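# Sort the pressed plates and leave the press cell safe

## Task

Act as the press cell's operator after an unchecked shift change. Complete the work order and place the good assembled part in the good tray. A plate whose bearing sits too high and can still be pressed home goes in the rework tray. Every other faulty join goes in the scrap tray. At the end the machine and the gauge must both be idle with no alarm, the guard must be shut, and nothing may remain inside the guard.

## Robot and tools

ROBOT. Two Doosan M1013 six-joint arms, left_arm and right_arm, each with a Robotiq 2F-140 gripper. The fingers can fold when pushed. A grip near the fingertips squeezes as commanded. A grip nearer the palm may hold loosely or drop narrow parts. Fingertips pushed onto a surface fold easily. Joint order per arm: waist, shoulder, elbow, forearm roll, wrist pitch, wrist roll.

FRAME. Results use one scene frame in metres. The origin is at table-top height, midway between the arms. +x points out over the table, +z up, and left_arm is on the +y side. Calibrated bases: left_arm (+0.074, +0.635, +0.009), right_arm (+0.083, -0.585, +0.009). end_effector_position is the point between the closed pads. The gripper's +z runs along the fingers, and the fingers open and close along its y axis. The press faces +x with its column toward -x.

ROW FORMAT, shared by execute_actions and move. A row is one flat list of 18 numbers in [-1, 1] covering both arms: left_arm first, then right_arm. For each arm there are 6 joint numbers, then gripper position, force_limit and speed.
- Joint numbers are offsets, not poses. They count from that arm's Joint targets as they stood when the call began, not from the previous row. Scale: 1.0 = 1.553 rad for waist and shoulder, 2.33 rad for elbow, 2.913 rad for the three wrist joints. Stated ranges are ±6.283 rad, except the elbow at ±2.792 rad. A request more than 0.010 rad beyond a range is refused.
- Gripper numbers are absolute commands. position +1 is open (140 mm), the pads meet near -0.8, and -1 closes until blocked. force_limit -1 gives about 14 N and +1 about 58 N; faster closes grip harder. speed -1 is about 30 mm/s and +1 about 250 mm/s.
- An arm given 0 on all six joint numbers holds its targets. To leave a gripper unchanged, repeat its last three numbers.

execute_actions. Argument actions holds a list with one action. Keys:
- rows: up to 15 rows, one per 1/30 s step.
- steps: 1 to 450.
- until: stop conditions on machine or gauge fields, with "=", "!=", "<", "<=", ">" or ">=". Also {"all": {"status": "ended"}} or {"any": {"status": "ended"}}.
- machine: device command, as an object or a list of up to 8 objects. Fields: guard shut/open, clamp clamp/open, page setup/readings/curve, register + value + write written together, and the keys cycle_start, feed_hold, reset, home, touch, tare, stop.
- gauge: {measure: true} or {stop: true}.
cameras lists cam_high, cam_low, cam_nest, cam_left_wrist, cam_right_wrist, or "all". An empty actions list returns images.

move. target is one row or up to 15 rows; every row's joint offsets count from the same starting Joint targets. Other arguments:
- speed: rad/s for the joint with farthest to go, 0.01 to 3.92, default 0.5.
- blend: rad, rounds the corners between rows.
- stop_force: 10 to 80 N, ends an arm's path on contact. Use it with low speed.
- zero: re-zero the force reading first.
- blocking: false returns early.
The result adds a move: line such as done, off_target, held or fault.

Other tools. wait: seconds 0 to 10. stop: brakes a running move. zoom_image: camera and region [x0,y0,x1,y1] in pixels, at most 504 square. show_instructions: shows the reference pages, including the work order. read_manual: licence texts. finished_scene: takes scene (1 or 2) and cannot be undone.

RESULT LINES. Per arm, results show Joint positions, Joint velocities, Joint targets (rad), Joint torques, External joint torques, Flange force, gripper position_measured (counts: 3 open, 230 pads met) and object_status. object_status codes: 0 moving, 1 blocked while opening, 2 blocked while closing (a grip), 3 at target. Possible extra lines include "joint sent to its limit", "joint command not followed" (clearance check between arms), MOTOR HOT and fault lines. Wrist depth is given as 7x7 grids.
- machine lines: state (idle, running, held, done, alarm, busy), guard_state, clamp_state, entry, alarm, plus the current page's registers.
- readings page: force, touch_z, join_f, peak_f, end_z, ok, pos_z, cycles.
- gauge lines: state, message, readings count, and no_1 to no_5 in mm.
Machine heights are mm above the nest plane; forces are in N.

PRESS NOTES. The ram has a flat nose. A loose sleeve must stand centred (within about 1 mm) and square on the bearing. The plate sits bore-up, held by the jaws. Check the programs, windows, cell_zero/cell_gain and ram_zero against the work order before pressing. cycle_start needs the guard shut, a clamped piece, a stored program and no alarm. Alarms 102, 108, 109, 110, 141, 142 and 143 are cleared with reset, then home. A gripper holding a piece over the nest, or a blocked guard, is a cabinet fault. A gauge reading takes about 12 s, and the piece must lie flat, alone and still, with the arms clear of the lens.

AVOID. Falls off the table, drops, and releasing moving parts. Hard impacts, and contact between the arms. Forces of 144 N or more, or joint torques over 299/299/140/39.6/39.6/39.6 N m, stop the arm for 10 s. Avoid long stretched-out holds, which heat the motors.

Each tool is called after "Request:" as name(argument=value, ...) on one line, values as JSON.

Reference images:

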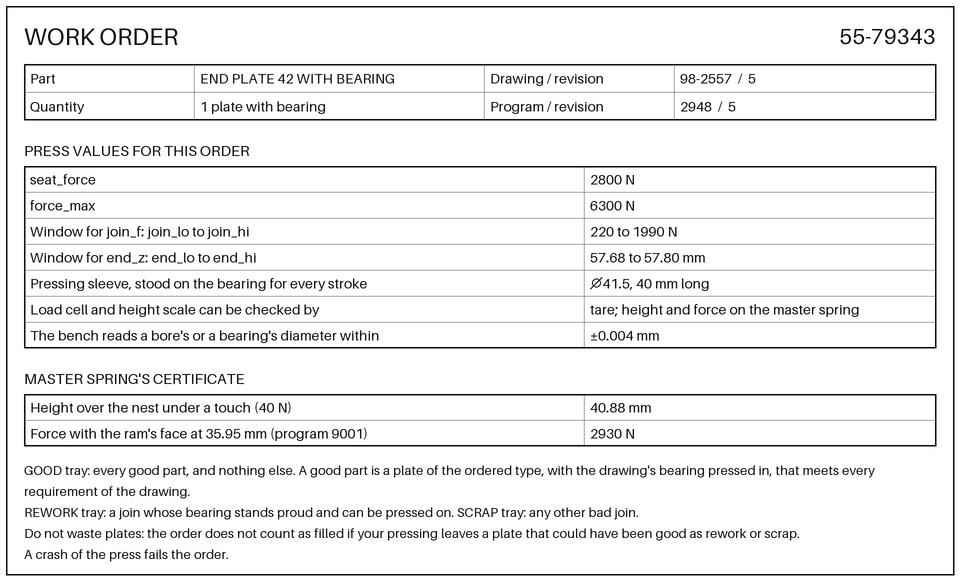

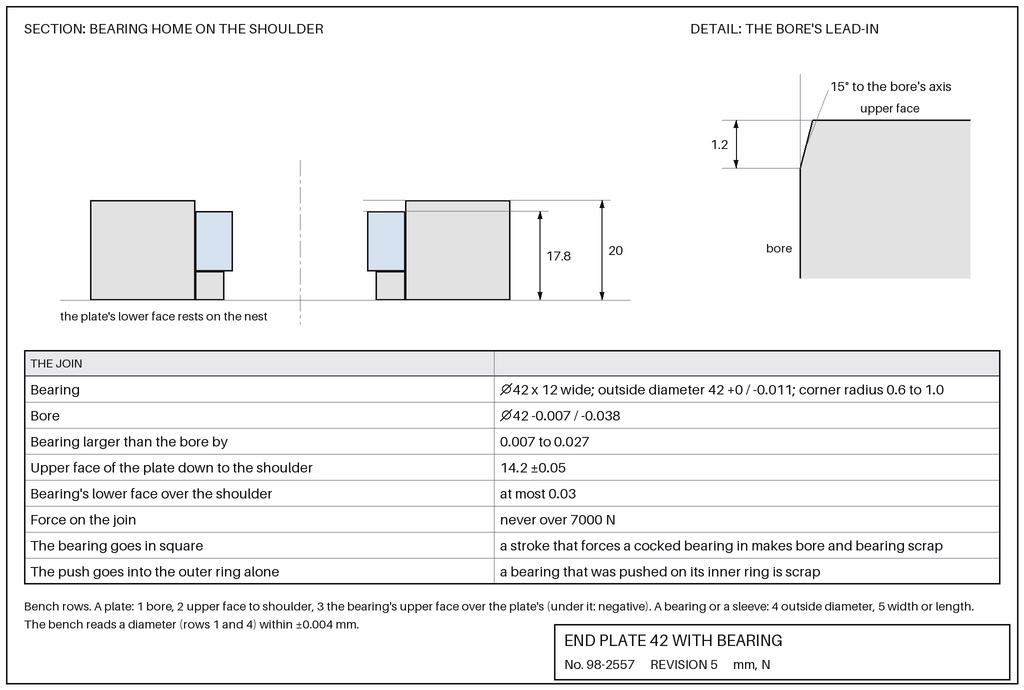

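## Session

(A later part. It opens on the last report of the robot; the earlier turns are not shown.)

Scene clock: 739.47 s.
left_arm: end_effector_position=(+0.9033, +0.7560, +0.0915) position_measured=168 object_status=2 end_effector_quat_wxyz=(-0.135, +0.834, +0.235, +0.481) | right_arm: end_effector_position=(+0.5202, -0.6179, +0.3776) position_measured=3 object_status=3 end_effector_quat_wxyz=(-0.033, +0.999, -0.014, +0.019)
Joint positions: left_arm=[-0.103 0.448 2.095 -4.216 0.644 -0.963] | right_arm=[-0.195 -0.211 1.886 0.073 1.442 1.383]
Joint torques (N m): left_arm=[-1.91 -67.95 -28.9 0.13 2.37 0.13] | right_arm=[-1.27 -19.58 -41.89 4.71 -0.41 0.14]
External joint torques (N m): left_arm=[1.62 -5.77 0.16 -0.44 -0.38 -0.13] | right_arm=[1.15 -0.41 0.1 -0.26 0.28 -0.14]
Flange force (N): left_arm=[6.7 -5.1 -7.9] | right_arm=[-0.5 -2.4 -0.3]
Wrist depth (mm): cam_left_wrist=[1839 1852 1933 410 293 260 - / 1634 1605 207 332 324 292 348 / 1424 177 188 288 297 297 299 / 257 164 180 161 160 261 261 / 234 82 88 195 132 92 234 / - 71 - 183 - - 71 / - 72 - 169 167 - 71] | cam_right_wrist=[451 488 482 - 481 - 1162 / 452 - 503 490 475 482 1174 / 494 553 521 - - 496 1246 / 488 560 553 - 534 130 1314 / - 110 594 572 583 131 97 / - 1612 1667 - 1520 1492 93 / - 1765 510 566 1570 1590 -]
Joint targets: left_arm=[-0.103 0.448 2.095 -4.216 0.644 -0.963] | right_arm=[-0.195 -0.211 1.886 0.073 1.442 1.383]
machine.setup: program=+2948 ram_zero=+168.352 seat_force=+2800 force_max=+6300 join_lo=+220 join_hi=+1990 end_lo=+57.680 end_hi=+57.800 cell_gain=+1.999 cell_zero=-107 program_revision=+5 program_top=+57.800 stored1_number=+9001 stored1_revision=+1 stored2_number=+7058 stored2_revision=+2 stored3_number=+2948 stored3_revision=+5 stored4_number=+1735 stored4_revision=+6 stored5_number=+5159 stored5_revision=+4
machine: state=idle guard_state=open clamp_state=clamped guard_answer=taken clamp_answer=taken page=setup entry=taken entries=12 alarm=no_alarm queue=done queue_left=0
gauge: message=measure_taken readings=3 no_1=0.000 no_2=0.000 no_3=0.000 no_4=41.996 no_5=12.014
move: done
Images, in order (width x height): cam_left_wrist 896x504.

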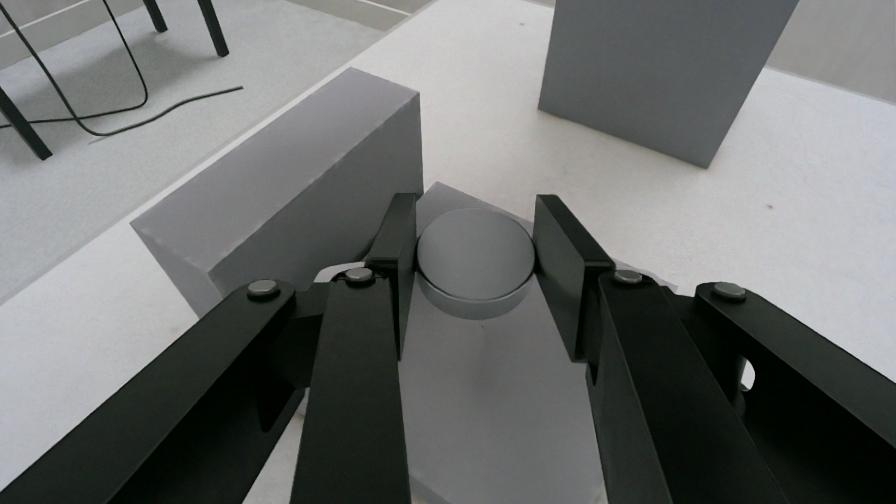

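Request:
move(target=[0.0965,-0.1764,0.1001,0.6048,-0.0568,-0.3641,-1,-0.3,-1,0,0,0,0,0,0,1,1,1], speed=0.6)

Request:
move(target=[[-0.1124,0.0249,-0.0807,0.4098,0.2215,-0.1517,-1,-0.3,-1,0,0,0,0,0,0,1,1,1],[-0.3246,0.0463,-0.1215,0.3570,0.1459,-0.1984,-1,-0.3,-1,0,0,0,0,0,0,1,1,1],[-0.4198,0.1142,-0.1492,0.3133,0.1072,-0.1842,-1,-0.3,-1,0,0,0,0,0,0,1,1,1],[-0.4223,0.1272,-0.1466,0.3034,0.1062,-0.1715,-1,-0.3,-1,0,0,0,0,0,0,1,1,1]], speed=[0.5,0.35,0.2,0.05], blend=[0.08,0.04,0.01,0], cameras=["cam_nest","cam_left_wrist","cam_low"])

Request:
zoom_image(camera="cam_nest", region=[100, 180, 300, 380])

Request:
zoom_image(camera="cam_low", region=[180, 210, 270, 265])

Request:
zoom_image(camera="cam_left_wrist", region=[350, 170, 610, 400])

Scene clock: 767.07 s.
left_arm: end_effector_position=(+0.7876, +0.6019, +0.1565) position_measured=168 object_status=2 end_effector_quat_wxyz=(+0.075, +0.856, -0.130, +0.494) | right_arm: end_effector_position=(+0.5202, -0.6179, +0.3776) position_measured=3 object_status=3 end_effector_quat_wxyz=(-0.033, +0.999, -0.014, +0.019)
Joint positions: left_arm=[0.047 0.174 2.329 -2.455 0.479 -2.023] | right_arm=[-0.195 -0.211 1.886 0.073 1.442 1.383]
Joint torques (N m): left_arm=[-1.72 -38.66 -25.3 -2.11 2.6 0.11] | right_arm=[-1.07 -19.47 -41.86 4.66 -0.39 0.14]
External joint torques (N m): left_arm=[1.56 -4.52 0.03 -0.38 -0.41 -0.11] | right_arm=[0.86 -0.18 -0.06 -0.2 0.25 -0.14]
Flange force (N): left_arm=[3.9 0.6 -9.4] | right_arm=[0.0 -1.7 -0.5]
Wrist depth (mm): cam_left_wrist=[- - 522 537 527 553 562 / 424 402 455 457 460 399 462 / 387 379 389 389 375 385 395 / 308 310 343 162 160 347 339 / 280 82 88 295 114 92 302 / - 71 - 276 - - 71 / - 72 - 251 - - 71] | cam_right_wrist=[420 493 - - 477 - 1135 / - - - - 482 489 1197 / - - 558 - 548 1321 1259 / 494 565 - 574 - 152 1314 / - 109 - 573 548 130 96 / - 1622 1622 - 1456 1520 93 / - 1739 517 553 1590 1560 -]
Joint targets: left_arm=[0.047 0.174 2.329 -2.455 0.479 -2.023] | right_arm=[-0.195 -0.211 1.886 0.073 1.442 1.383]
machine.setup: program=+2948 ram_zero=+168.352 seat_force=+2800 force_max=+6300 join_lo=+220 join_hi=+1990 end_lo=+57.680 end_hi=+57.800 cell_gain=+1.999 cell_zero=-107 program_revision=+5 program_top=+57.800 stored1_number=+9001 stored1_revision=+1 stored2_number=+7058 stored2_revision=+2 stored3_number=+2948 stored3_revision=+5 stored4_number=+1735 stored4_revision=+6 stored5_number=+5159 stored5_revision=+4
machine: state=idle guard_state=open clamp_state=clamped guard_answer=taken clamp_answer=taken page=setup entry=taken entries=12 alarm=no_alarm queue=done queue_left=0
gauge: message=measure_taken readings=3 no_1=0.000 no_2=0.000 no_3=0.000 no_4=41.996 no_5=12.014
move: done

Scene clock: 772.17 s.
left_arm: end_effector_position=(+0.5994, +0.0179, +0.1762) position_measured=168 object_status=2 end_effector_quat_wxyz=(+0.354, +0.612, -0.613, +0.353) | right_arm: end_effector_position=(+0.5202, -0.6179, +0.3776) position_measured=3 object_status=3 end_effector_quat_wxyz=(-0.033, +0.999, -0.014, +0.019)
Joint positions: left_arm=[-0.609 0.372 1.987 -1.571 0.788 -2.523] | right_arm=[-0.195 -0.211 1.886 0.073 1.442 1.383]
Joint torques (N m): left_arm=[-1.73 -60.22 -28.22 -1.13 1.72 0.1] | right_arm=[-1.36 -19.54 -41.85 4.67 -0.37 0.14]
External joint torques (N m): left_arm=[1.47 -5.44 0.07 -0.3 -0.31 -0.1] | right_arm=[1.25 -0.69 -0.25 -0.19 0.24 -0.14]
Flange force (N): left_arm=[3.1 5.0 -7.6] | right_arm=[-0.4 -2.7 -0.8]
Wrist depth (mm): cam_left_wrist=[- 579 578 581 590 583 185 / 486 484 317 318 321 313 185 / 418 273 273 227 274 262 185 / 356 239 240 161 160 242 194 / 218 83 88 162 132 92 176 / - 71 - 160 160 - 71 / - 72 - 145 - - 71] | cam_right_wrist=[- - 488 487 473 454 1151 / 502 - 518 - 480 472 1197 / 507 551 547 - - 1336 1246 / 485 - - - - 151 1314 / - 110 560 583 551 131 97 / - 1645 1667 - 1492 1374 93 / - 1739 514 560 1601 1580 -]
Joint targets: left_arm=[-0.609 0.372 1.987 -1.571 0.788 -2.523] | right_arm=[-0.195 -0.211 1.886 0.073 1.442 1.383]
machine.setup: program=+2948 ram_zero=+168.352 seat_force=+2800 force_max=+6300 join_lo=+220 join_hi=+1990 end_lo=+57.680 end_hi=+57.800 cell_gain=+1.999 cell_zero=-107 program_revision=+5 program_top=+57.800 stored1_number=+9001 stored1_revision=+1 stored2_number=+7058 stored2_revision=+2 stored3_number=+2948 stored3_revision=+5 stored4_number=+1735 stored4_revision=+6 stored5_number=+5159 stored5_revision=+4
machine: state=idle guard_state=open clamp_state=clamped guard_answer=taken clamp_answer=taken page=setup entry=taken entries=12 alarm=no_alarm queue=done queue_left=0
gauge: message=measure_taken readings=3 no_1=0.000 no_2=0.000 no_3=0.000 no_4=41.996 no_5=12.014
move: done
Images, in order (width x height): cam_low 504x504, cam_nest 504x504, cam_left_wrist 896x504.

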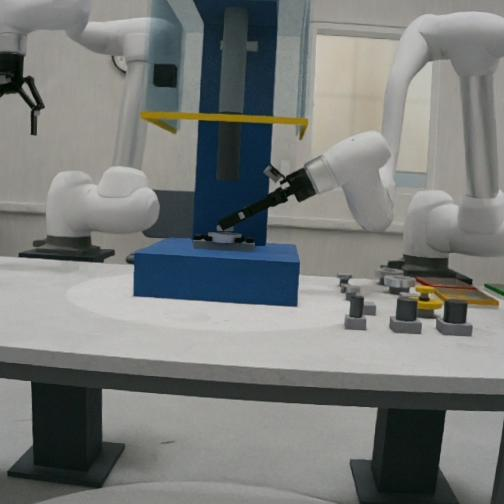

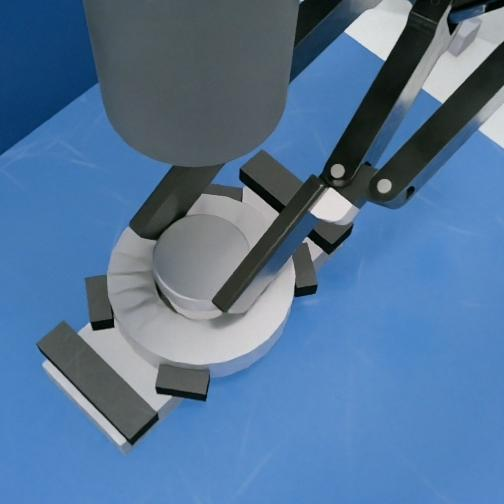

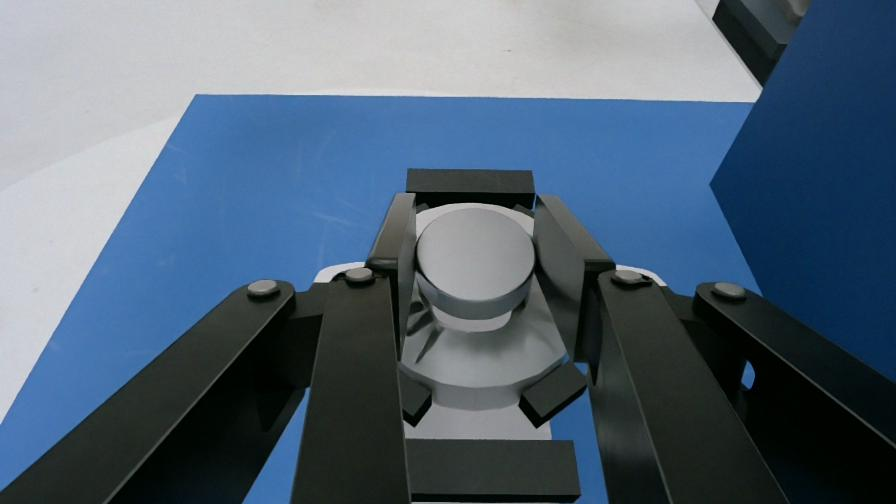

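Scaled by 2.520.

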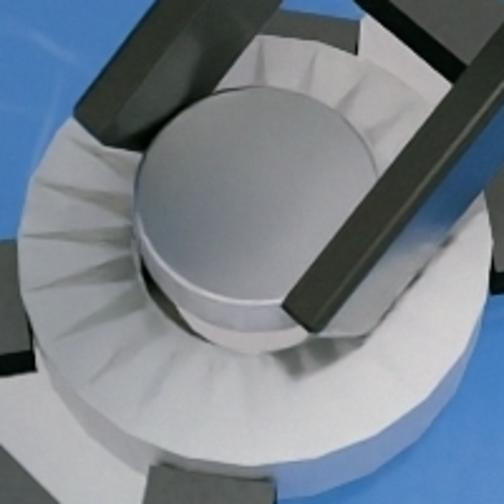

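Scaled by 5.600.

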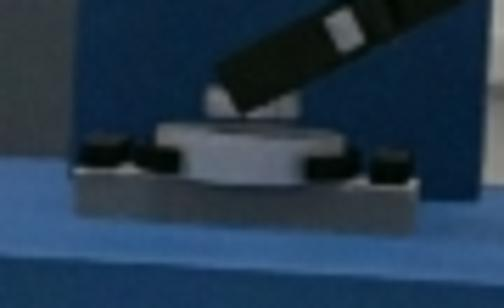

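Scaled by 1.938.

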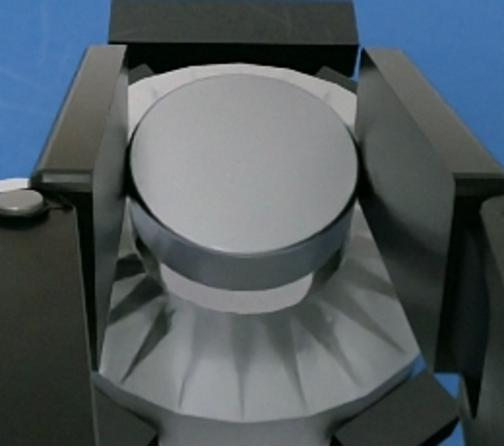

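Request:
move(target=[0,0.0056,0.0016,-0.0043,0,0.0061,-1,-0.3,-1,0,0,0,0,0,0,1,1,1], speed=0.03, cameras=["cam_nest","cam_left_wrist","cam_low"])

Request:
zoom_image(camera="cam_nest", region=[140, 200, 270, 330])

Request:
zoom_image(camera="cam_low", region=[200, 215, 260, 255])

Request:
zoom_image(camera="cam_left_wrist", region=[400, 200, 550, 350])

Scene clock: 795.13 s.
left_arm: end_effector_position=(+0.5995, +0.0178, +0.1693) position_measured=168 object_status=2 end_effector_quat_wxyz=(+0.354, +0.612, -0.613, +0.353) | right_arm: end_effector_position=(+0.5202, -0.6179, +0.3776) position_measured=3 object_status=3 end_effector_quat_wxyz=(-0.033, +0.999, -0.014, +0.019)
Joint positions: left_arm=[-0.609 0.38 1.991 -1.584 0.788 -2.505] | right_arm=[-0.195 -0.211 1.886 0.073 1.442 1.383]
Joint torques (N m): left_arm=[-1.88 -60.62 -27.81 -1.13 1.75 0.11] | right_arm=[-1.34 -19.45 -41.87 4.68 -0.39 0.13]
External joint torques (N m): left_arm=[1.62 -5.44 0.14 -0.3 -0.3 -0.11] | right_arm=[1.18 -0.39 0.02 -0.22 0.26 -0.13]
Flange force (N): left_arm=[3.0 4.9 -7.9] | right_arm=[-0.3 -2.5 -0.3]
Wrist depth (mm): cam_left_wrist=[566 563 546 568 573 554 185 / 473 471 306 308 308 312 185 / 404 262 264 222 266 259 185 / 340 231 231 161 160 233 194 / 209 83 88 158 133 92 175 / - 71 - 158 154 - 71 / - 72 - 141 142 - 71] | cam_right_wrist=[454 - - - - 438 1168 / 460 532 - - - - 1197 / - 511 - - - - 1246 / 506 - 556 - - 136 1314 / - 110 - 557 - 131 96 / - 1656 1622 - 1511 1530 93 / - 1739 517 547 1601 1590 -]
Joint targets: left_arm=[-0.609 0.380 1.991 -1.584 0.788 -2.505] | right_arm=[-0.195 -0.211 1.886 0.073 1.442 1.383]
machine.setup: program=+2948 ram_zero=+168.352 seat_force=+2800 force_max=+6300 join_lo=+220 join_hi=+1990 end_lo=+57.680 end_hi=+57.800 cell_gain=+1.999 cell_zero=-107 program_revision=+5 program_top=+57.800 stored1_number=+9001 stored1_revision=+1 stored2_number=+7058 stored2_revision=+2 stored3_number=+2948 stored3_revision=+5 stored4_number=+1735 stored4_revision=+6 stored5_number=+5159 stored5_revision=+4
machine: state=idle guard_state=open clamp_state=clamped guard_answer=taken clamp_answer=taken page=setup entry=taken entries=12 alarm=no_alarm queue=done queue_left=0
gauge: message=measure_taken readings=3 no_1=0.000 no_2=0.000 no_3=0.000 no_4=41.996 no_5=12.014
move: done
Images, in order (width x height): cam_low 504x504, cam_nest 504x504, cam_left_wrist 896x504.

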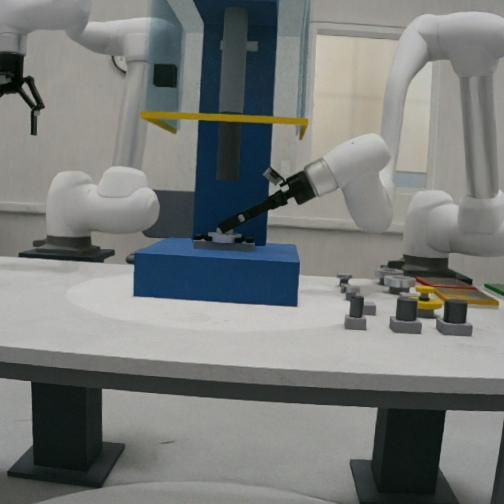

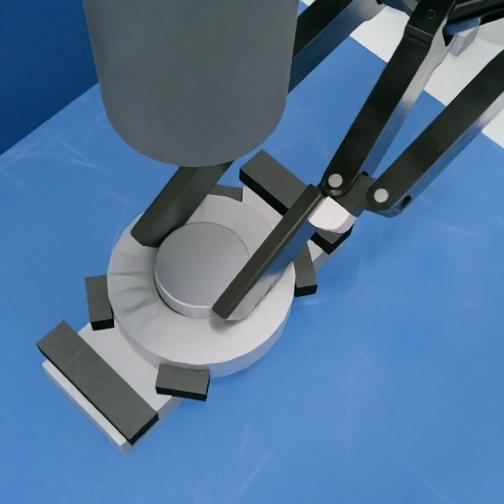

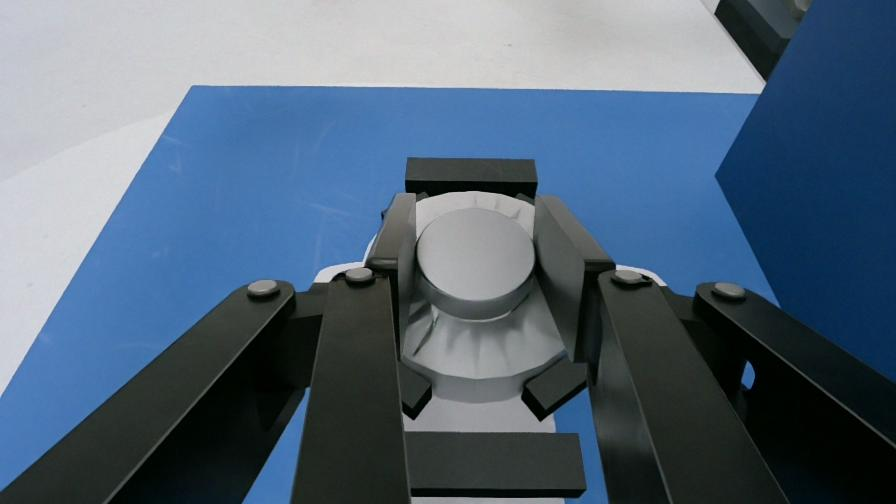

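Scaled by 3.877.

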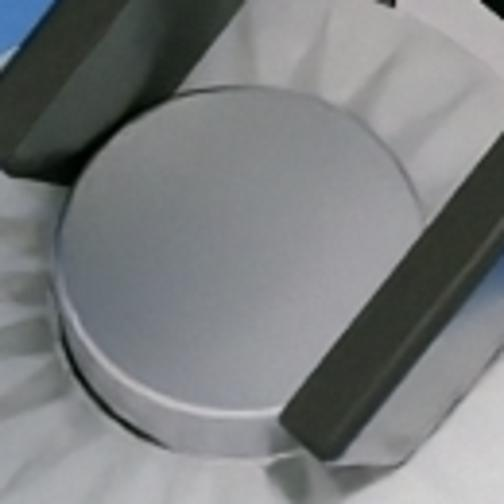

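Scaled by 8.400.

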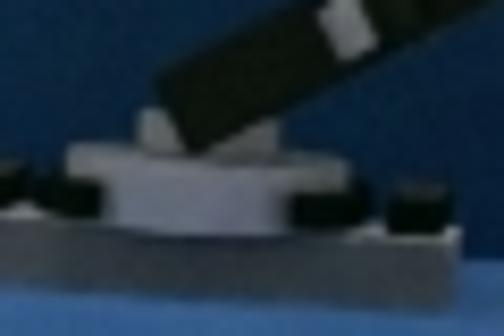

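Scaled by 3.360.

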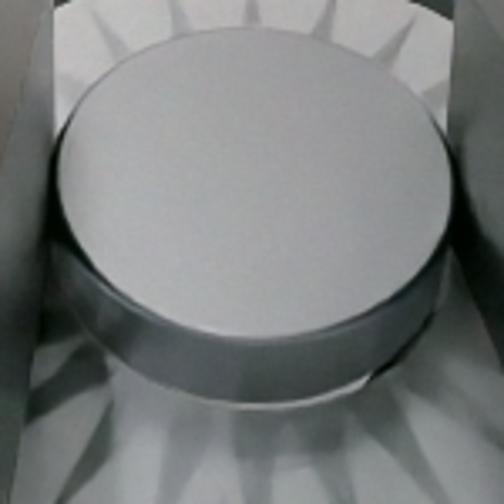

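Request:
move(target=[-0.0006,0,0,0,0,0,-1,-0.3,-1,0,0,0,0,0,0,1,1,1], speed=0.02, cameras=["cam_nest","cam_left_wrist","cam_low"])

Request:
zoom_image(camera="cam_nest", region=[140, 200, 270, 330])

Request:
zoom_image(camera="cam_left_wrist", region=[400, 200, 550, 350])

Scene clock: 819.83 s.
left_arm: end_effector_position=(+0.5989, +0.0173, +0.1693) position_measured=168 object_status=2 end_effector_quat_wxyz=(+0.354, +0.612, -0.613, +0.353) | right_arm: end_effector_position=(+0.5202, -0.6179, +0.3776) position_measured=3 object_status=3 end_effector_quat_wxyz=(-0.033, +0.999, -0.014, +0.019)
Joint positions: left_arm=[-0.61 0.38 1.991 -1.584 0.788 -2.505] | right_arm=[-0.195 -0.211 1.886 0.073 1.442 1.383]
Joint torques (N m): left_arm=[-1.72 -60.41 -27.77 -1.15 1.78 0.11] | right_arm=[-1.33 -19.28 -42.07 4.67 -0.34 0.15]
External joint torques (N m): left_arm=[1.47 -5.7 0.01 -0.29 -0.34 -0.11] | right_arm=[1.15 -0.28 0.45 -0.23 0.21 -0.15]
Flange force (N): left_arm=[3.5 5.1 -7.9] | right_arm=[-0.7 -2.4 0.5]
Wrist depth (mm): cam_left_wrist=[565 567 567 598 573 583 185 / 441 316 306 306 309 309 185 / 407 263 264 222 265 258 185 / 339 230 231 162 160 234 194 / 208 83 88 157 133 92 175 / - 71 - 157 156 - 71 / - 72 - 141 140 - 71] | cam_right_wrist=[471 - - - 471 454 1135 / 454 - 511 - 472 473 1191 / - - - 510 - - 1246 / - - 570 554 - 135 1293 / - 110 - 597 - 140 97 / - 1656 1622 - 1530 1540 93 / - 1727 517 556 1530 1612 -]
Joint targets: left_arm=[-0.610 0.380 1.991 -1.584 0.788 -2.505] | right_arm=[-0.195 -0.211 1.886 0.073 1.442 1.383]
machine.setup: program=+2948 ram_zero=+168.352 seat_force=+2800 force_max=+6300 join_lo=+220 join_hi=+1990 end_lo=+57.680 end_hi=+57.800 cell_gain=+1.999 cell_zero=-107 program_revision=+5 program_top=+57.800 stored1_number=+9001 stored1_revision=+1 stored2_number=+7058 stored2_revision=+2 stored3_number=+2948 stored3_revision=+5 stored4_number=+1735 stored4_revision=+6 stored5_number=+5159 stored5_revision=+4
machine: state=idle guard_state=open clamp_state=clamped guard_answer=taken clamp_answer=taken page=setup entry=taken entries=12 alarm=no_alarm queue=done queue_left=0
gauge: message=measure_taken readings=3 no_1=0.000 no_2=0.000 no_3=0.000 no_4=41.996 no_5=12.014
move: done
Images, in order (width x height): cam_low 504x504, cam_nest 504x504, cam_left_wrist 896x504.

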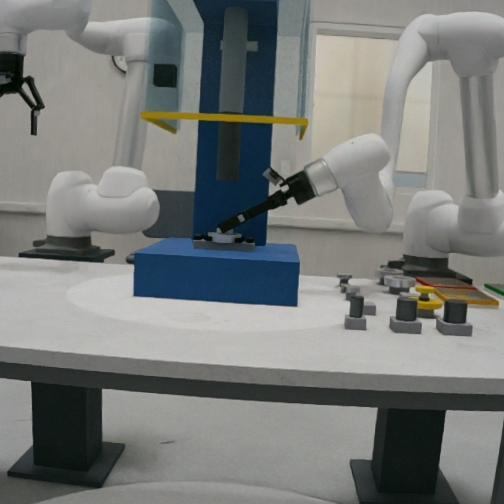

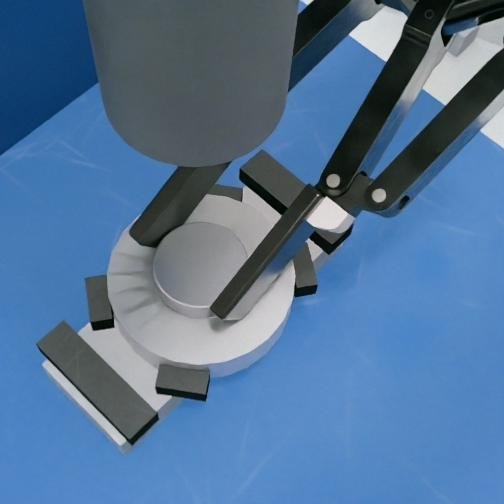

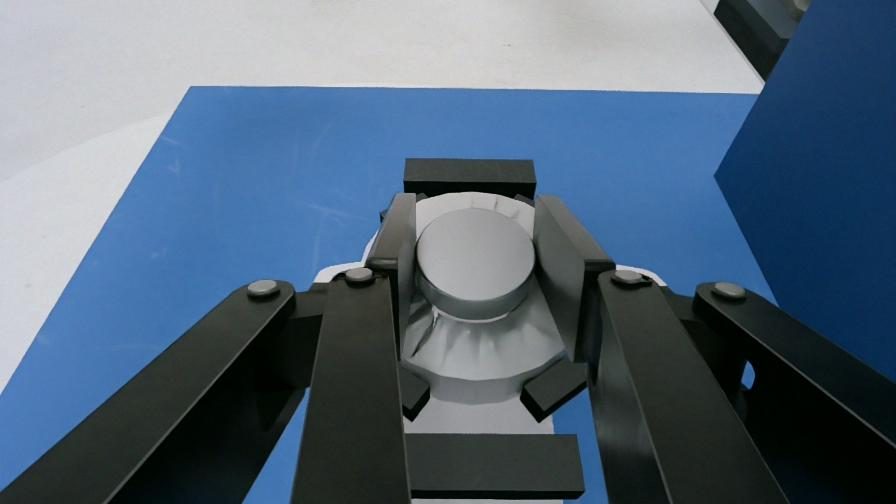

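Scaled by 3.877.

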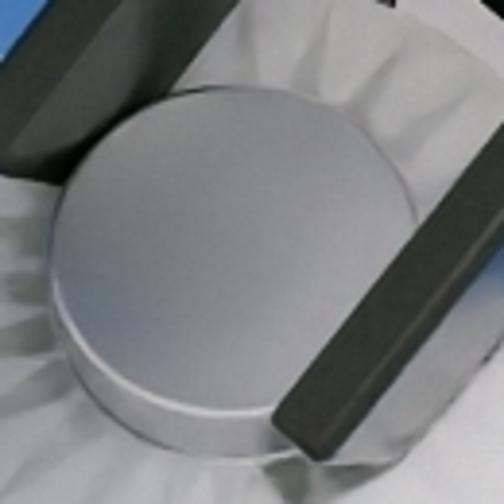

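Scaled by 3.360.

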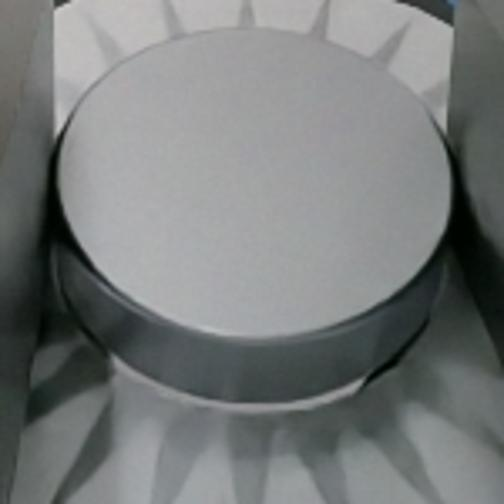

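Request:
move(target=[0,0.0048,0.0014,-0.0037,0,0.0052,-1,-0.3,-1,0,0,0,0,0,0,1,1,1], speed=0.01, stop_force=10, cameras=["cam_nest","cam_left_wrist","cam_low"])

Request:
zoom_image(camera="cam_nest", region=[140, 200, 270, 330])

Request:
zoom_image(camera="cam_left_wrist", region=[400, 200, 550, 350])

Request:
zoom_image(camera="cam_low", region=[200, 215, 260, 255])

Scene clock: 826.80 s.
left_arm: end_effector_position=(+0.5990, +0.0173, +0.1674) position_measured=168 object_status=2 end_effector_quat_wxyz=(+0.354, +0.612, -0.613, +0.353) | right_arm: end_effector_position=(+0.5202, -0.6179, +0.3776) position_measured=3 object_status=3 end_effector_quat_wxyz=(-0.033, +0.999, -0.014, +0.019)
Joint positions: left_arm=[-0.61 0.383 1.992 -1.587 0.788 -2.5] | right_arm=[-0.195 -0.211 1.886 0.073 1.442 1.383]
Joint torques (N m): left_arm=[-9.82 -48.22 -26.54 -0.92 -0.08 0.03] | right_arm=[-1.28 -19.5 -41.88 4.69 -0.37 0.18]
External joint torques (N m): left_arm=[9.57 -17.97 -1.09 -0.52 1.53 -0.03] | right_arm=[1.12 -0.17 0.26 -0.25 0.25 -0.18]
Flange force (N): left_arm=[7.4 7.7 -32.3] | right_arm=[-0.3 -2.2 0.1]
Wrist depth (mm): cam_left_wrist=[- 565 561 572 573 571 184 / 451 441 314 304 307 308 184 / 404 261 261 214 262 257 184 / 336 234 228 161 160 231 193 / 204 83 88 156 133 92 175 / - 71 - 157 154 - 71 / - 72 - 140 140 - 71] | cam_right_wrist=[- 483 - - - - 1140 / - - - - - - 1185 / 450 - 526 540 512 - 1233 / - - 561 544 536 135 1300 / - 109 570 591 580 130 96 / - 1691 1633 - 1560 1520 93 / - 1765 630 543 1590 1612 -]
Joint targets: left_arm=[-0.610 0.383 1.992 -1.587 0.788 -2.500] | right_arm=[-0.195 -0.211 1.886 0.073 1.442 1.383]
machine.setup: program=+2948 ram_zero=+168.352 seat_force=+2800 force_max=+6300 join_lo=+220 join_hi=+1990 end_lo=+57.680 end_hi=+57.800 cell_gain=+1.999 cell_zero=-107 program_revision=+5 program_top=+57.800 stored1_number=+9001 stored1_revision=+1 stored2_number=+7058 stored2_revision=+2 stored3_number=+2948 stored3_revision=+5 stored4_number=+1735 stored4_revision=+6 stored5_number=+5159 stored5_revision=+4
machine: state=idle guard_state=open clamp_state=clamped guard_answer=taken clamp_answer=taken page=setup entry=taken entries=12 alarm=no_alarm queue=done queue_left=0
gauge: message=measure_taken readings=3 no_1=0.000 no_2=0.000 no_3=0.000 no_4=41.996 no_5=12.014
move: contact (left_arm)
Images, in order (width x height): cam_low 504x504, cam_nest 504x504, cam_left_wrist 896x504.

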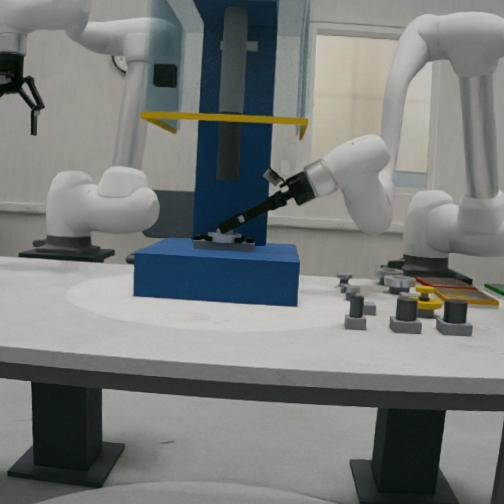

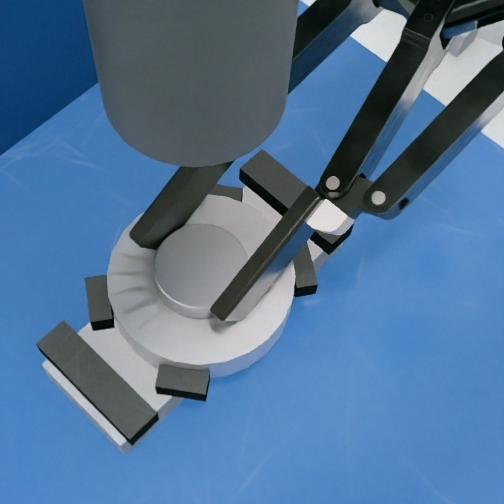

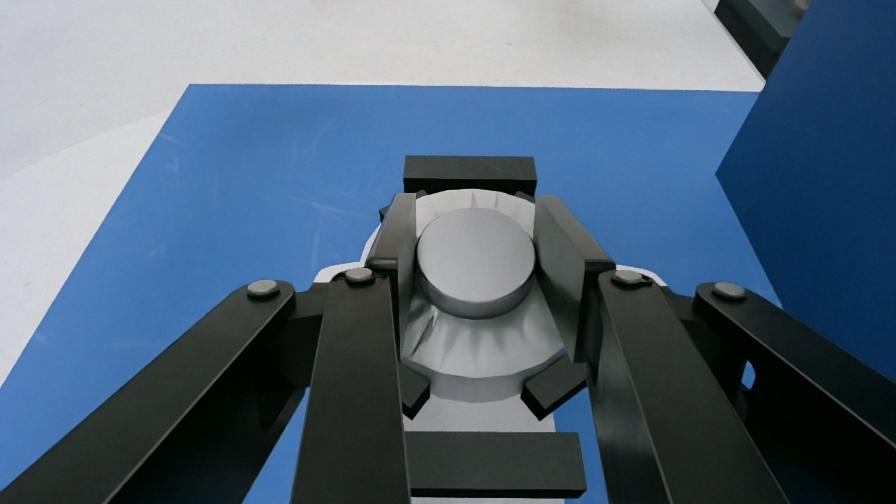

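Scaled by 3.877.

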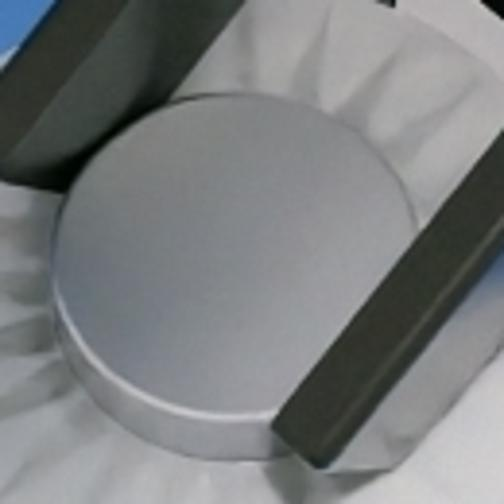

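Scaled by 3.360.

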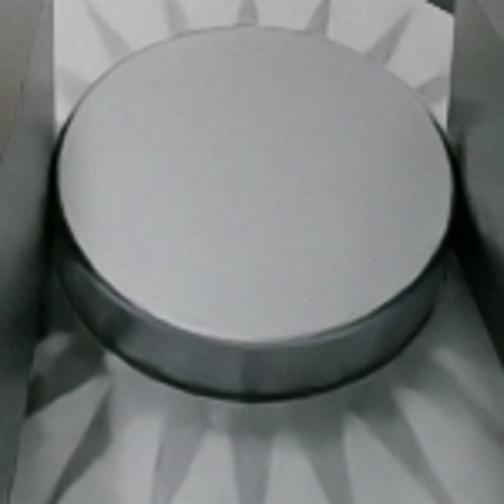

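Scaled by 8.400.

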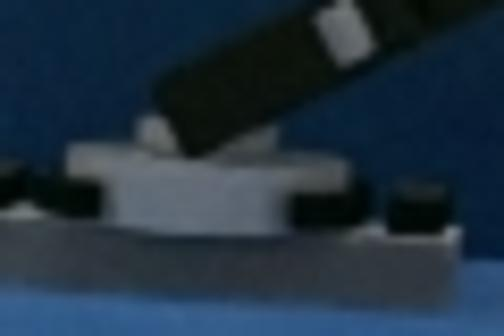

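Request:
move(target=[0.0002,-0.0010,0,0.0006,0,-0.0009,-1,-0.3,-1,0,0,0,0,0,0,1,1,1], speed=0.02)

Request:
move(target=[0,0.0028,0.0008,-0.0022,0,0.0031,-1,-0.3,-1,0,0,0,0,0,0,1,1,1], speed=0.01, stop_force=10, cameras=["cam_nest","cam_left_wrist","cam_low"])

Request:
zoom_image(camera="cam_nest", region=[140, 200, 270, 330])

Request:
zoom_image(camera="cam_low", region=[200, 215, 260, 255])

Scene clock: 848.43 s.
left_arm: end_effector_position=(+0.5989, +0.0176, +0.1683) position_measured=168 object_status=2 end_effector_quat_wxyz=(+0.354, +0.612, -0.613, +0.353) | right_arm: end_effector_position=(+0.5202, -0.6179, +0.3776) position_measured=3 object_status=3 end_effector_quat_wxyz=(-0.033, +0.999, -0.014, +0.019)
Joint positions: left_arm=[-0.609 0.381 1.992 -1.586 0.788 -2.503] | right_arm=[-0.195 -0.211 1.886 0.073 1.442 1.383]
Joint torques (N m): left_arm=[-1.91 -60.62 -27.67 -1.11 1.78 0.11] | right_arm=[-1.25 -19.27 -41.81 4.67 -0.39 0.13]
External joint torques (N m): left_arm=[1.62 -5.47 0.05 -0.33 -0.33 -0.11] | right_arm=[1.11 -0.57 0.12 -0.22 0.27 -0.13]
Flange force (N): left_arm=[3.1 4.8 -7.8] | right_arm=[-0.8 -2.4 -0.3]
Wrist depth (mm): cam_left_wrist=[561 562 563 554 569 576 184 / 488 472 313 306 306 308 184 / 389 262 255 215 264 258 184 / 240 230 230 162 160 232 193 / 204 82 88 157 133 92 175 / - 71 - 159 154 - 71 / - 72 - 140 140 - 71] | cam_right_wrist=[- - - - 460 447 1146 / - 526 - 485 - 480 1185 / 469 - 564 - 522 - 1240 / 485 - - - 535 135 1328 / - 110 573 585 561 130 97 / - 1633 1622 - 1511 1474 93 / - 1715 636 543 1612 1601 -]
Joint targets: left_arm=[-0.609 0.381 1.992 -1.586 0.788 -2.503] | right_arm=[-0.195 -0.211 1.886 0.073 1.442 1.383]
machine.setup: program=+2948 ram_zero=+168.352 seat_force=+2800 force_max=+6300 join_lo=+220 join_hi=+1990 end_lo=+57.680 end_hi=+57.800 cell_gain=+1.999 cell_zero=-107 program_revision=+5 program_top=+57.800 stored1_number=+9001 stored1_revision=+1 stored2_number=+7058 stored2_revision=+2 stored3_number=+2948 stored3_revision=+5 stored4_number=+1735 stored4_revision=+6 stored5_number=+5159 stored5_revision=+4
machine: state=idle guard_state=open clamp_state=clamped guard_answer=taken clamp_answer=taken page=setup entry=taken entries=12 alarm=no_alarm queue=done queue_left=0
gauge: message=measure_taken readings=3 no_1=0.000 no_2=0.000 no_3=0.000 no_4=41.996 no_5=12.014
move: done

Scene clock: 849.37 s.
left_arm: end_effector_position=(+0.5990, +0.0176, +0.1672) position_measured=168 object_status=2 end_effector_quat_wxyz=(+0.354, +0.612, -0.613, +0.353) | right_arm: end_effector_position=(+0.5202, -0.6179, +0.3776) position_measured=3 object_status=3 end_effector_quat_wxyz=(-0.033, +0.999, -0.014, +0.019)
Joint positions: left_arm=[-0.609 0.383 1.993 -1.588 0.788 -2.499] | right_arm=[-0.195 -0.211 1.886 0.073 1.442 1.383]
Joint torques (N m): left_arm=[-3.99 -47.86 -22.7 0.2 -1.4 0.07] | right_arm=[-1.65 -19.65 -42 4.63 -0.4 0.14]
External joint torques (N m): left_arm=[3.73 -18.3 -4.85 -1.64 2.86 -0.07] | right_arm=[1.48 -0.02 0.3 -0.17 0.27 -0.15]
Flange force (N): left_arm=[13.3 7.8 -23.2] | right_arm=[0.0 -3.1 0.2]
Wrist depth (mm): cam_left_wrist=[562 566 562 563 571 573 185 / 454 310 301 304 307 310 185 / 404 261 261 215 262 258 185 / 240 228 229 161 160 232 193 / 203 82 88 156 133 92 175 / - 71 - 157 154 - 71 / - 72 - 139 140 - 71] | cam_right_wrist=[- - 528 478 464 460 1157 / 461 - - - - - 1197 / - - - 576 491 - 1246 / 489 - 570 - - 135 1328 / - 109 587 591 572 130 97 / - 1645 1645 - 1520 1492 93 / - 1727 518 553 1612 1570 -]
Joint targets: left_arm=[-0.609 0.383 1.993 -1.588 0.788 -2.499] | right_arm=[-0.195 -0.211 1.886 0.073 1.442 1.383]
machine.setup: program=+2948 ram_zero=+168.352 seat_force=+2800 force_max=+6300 join_lo=+220 join_hi=+1990 end_lo=+57.680 end_hi=+57.800 cell_gain=+1.999 cell_zero=-107 program_revision=+5 program_top=+57.800 stored1_number=+9001 stored1_revision=+1 stored2_number=+7058 stored2_revision=+2 stored3_number=+2948 stored3_revision=+5 stored4_number=+1735 stored4_revision=+6 stored5_number=+5159 stored5_revision=+4
machine: state=idle guard_state=open clamp_state=clamped guard_answer=taken clamp_answer=taken page=setup entry=taken entries=12 alarm=no_alarm queue=done queue_left=0
gauge: message=measure_taken readings=3 no_1=0.000 no_2=0.000 no_3=0.000 no_4=41.996 no_5=12.014
move: contact (left_arm)
Images, in order (width x height): cam_low 504x504, cam_nest 504x504, cam_left_wrist 896x504.

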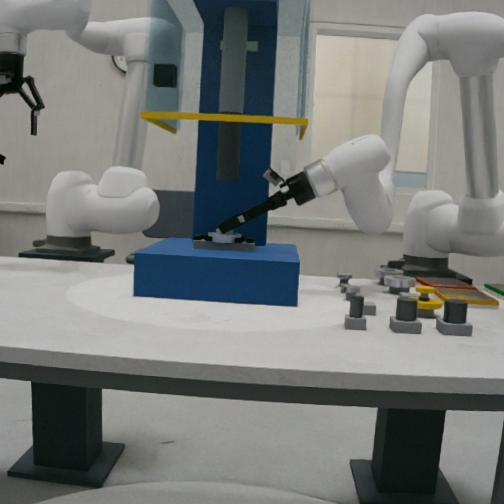

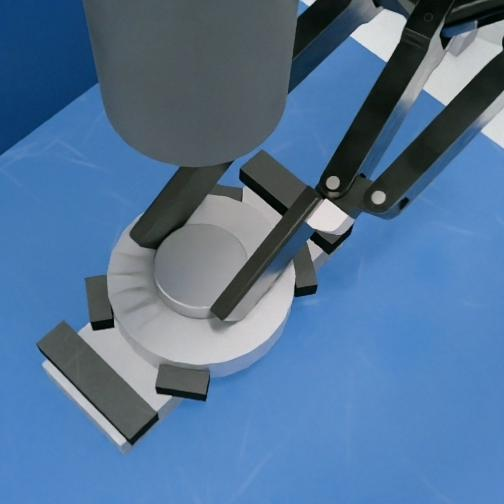

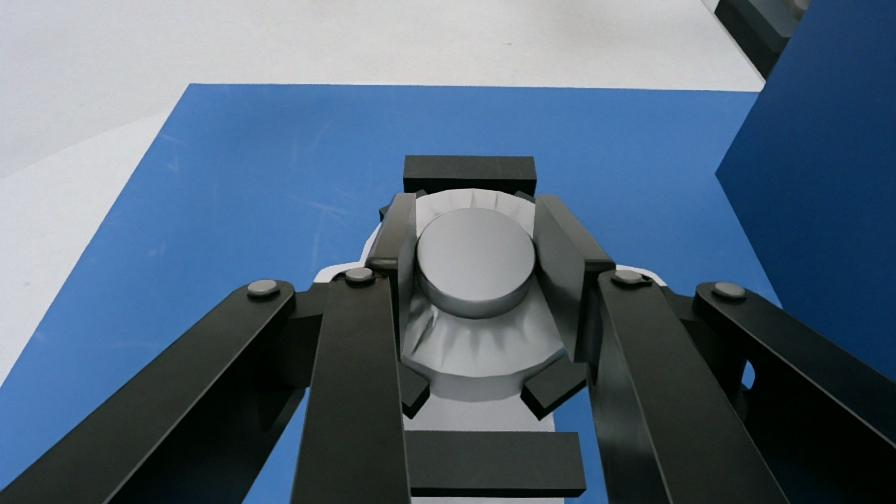

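Scaled by 3.877.

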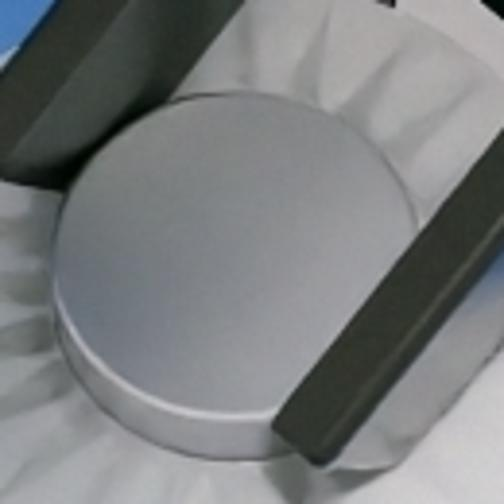

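Scaled by 8.400.

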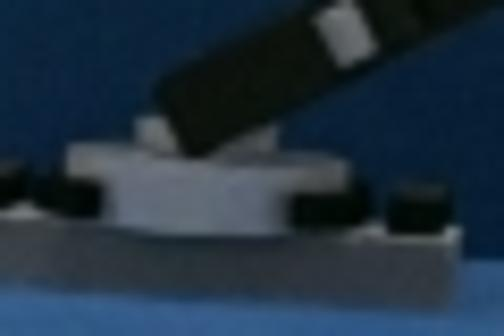

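Request:
zoom_image(camera="cam_low", region=[206, 222, 246, 250])

Request:
zoom_image(camera="cam_nest", region=[145, 215, 265, 325])

Request:
zoom_image(camera="cam_left_wrist", region=[400, 190, 550, 340])

Scaled by 12.600.

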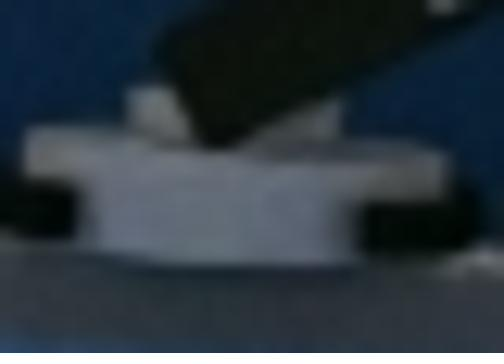

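Scaled by 4.200.

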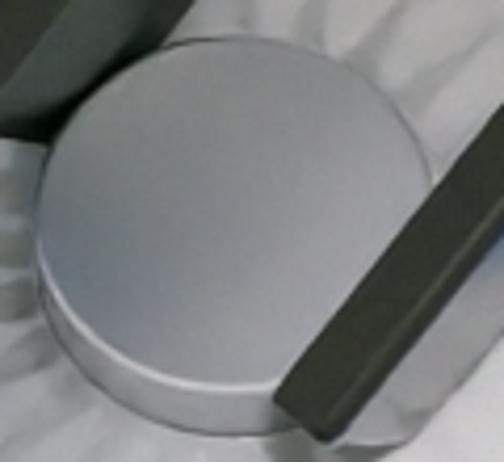

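Scaled by 3.360.

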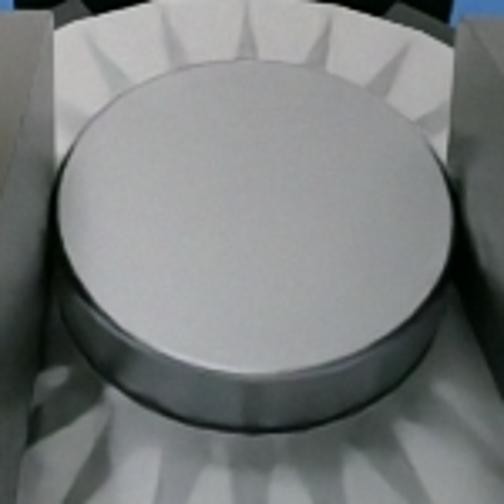

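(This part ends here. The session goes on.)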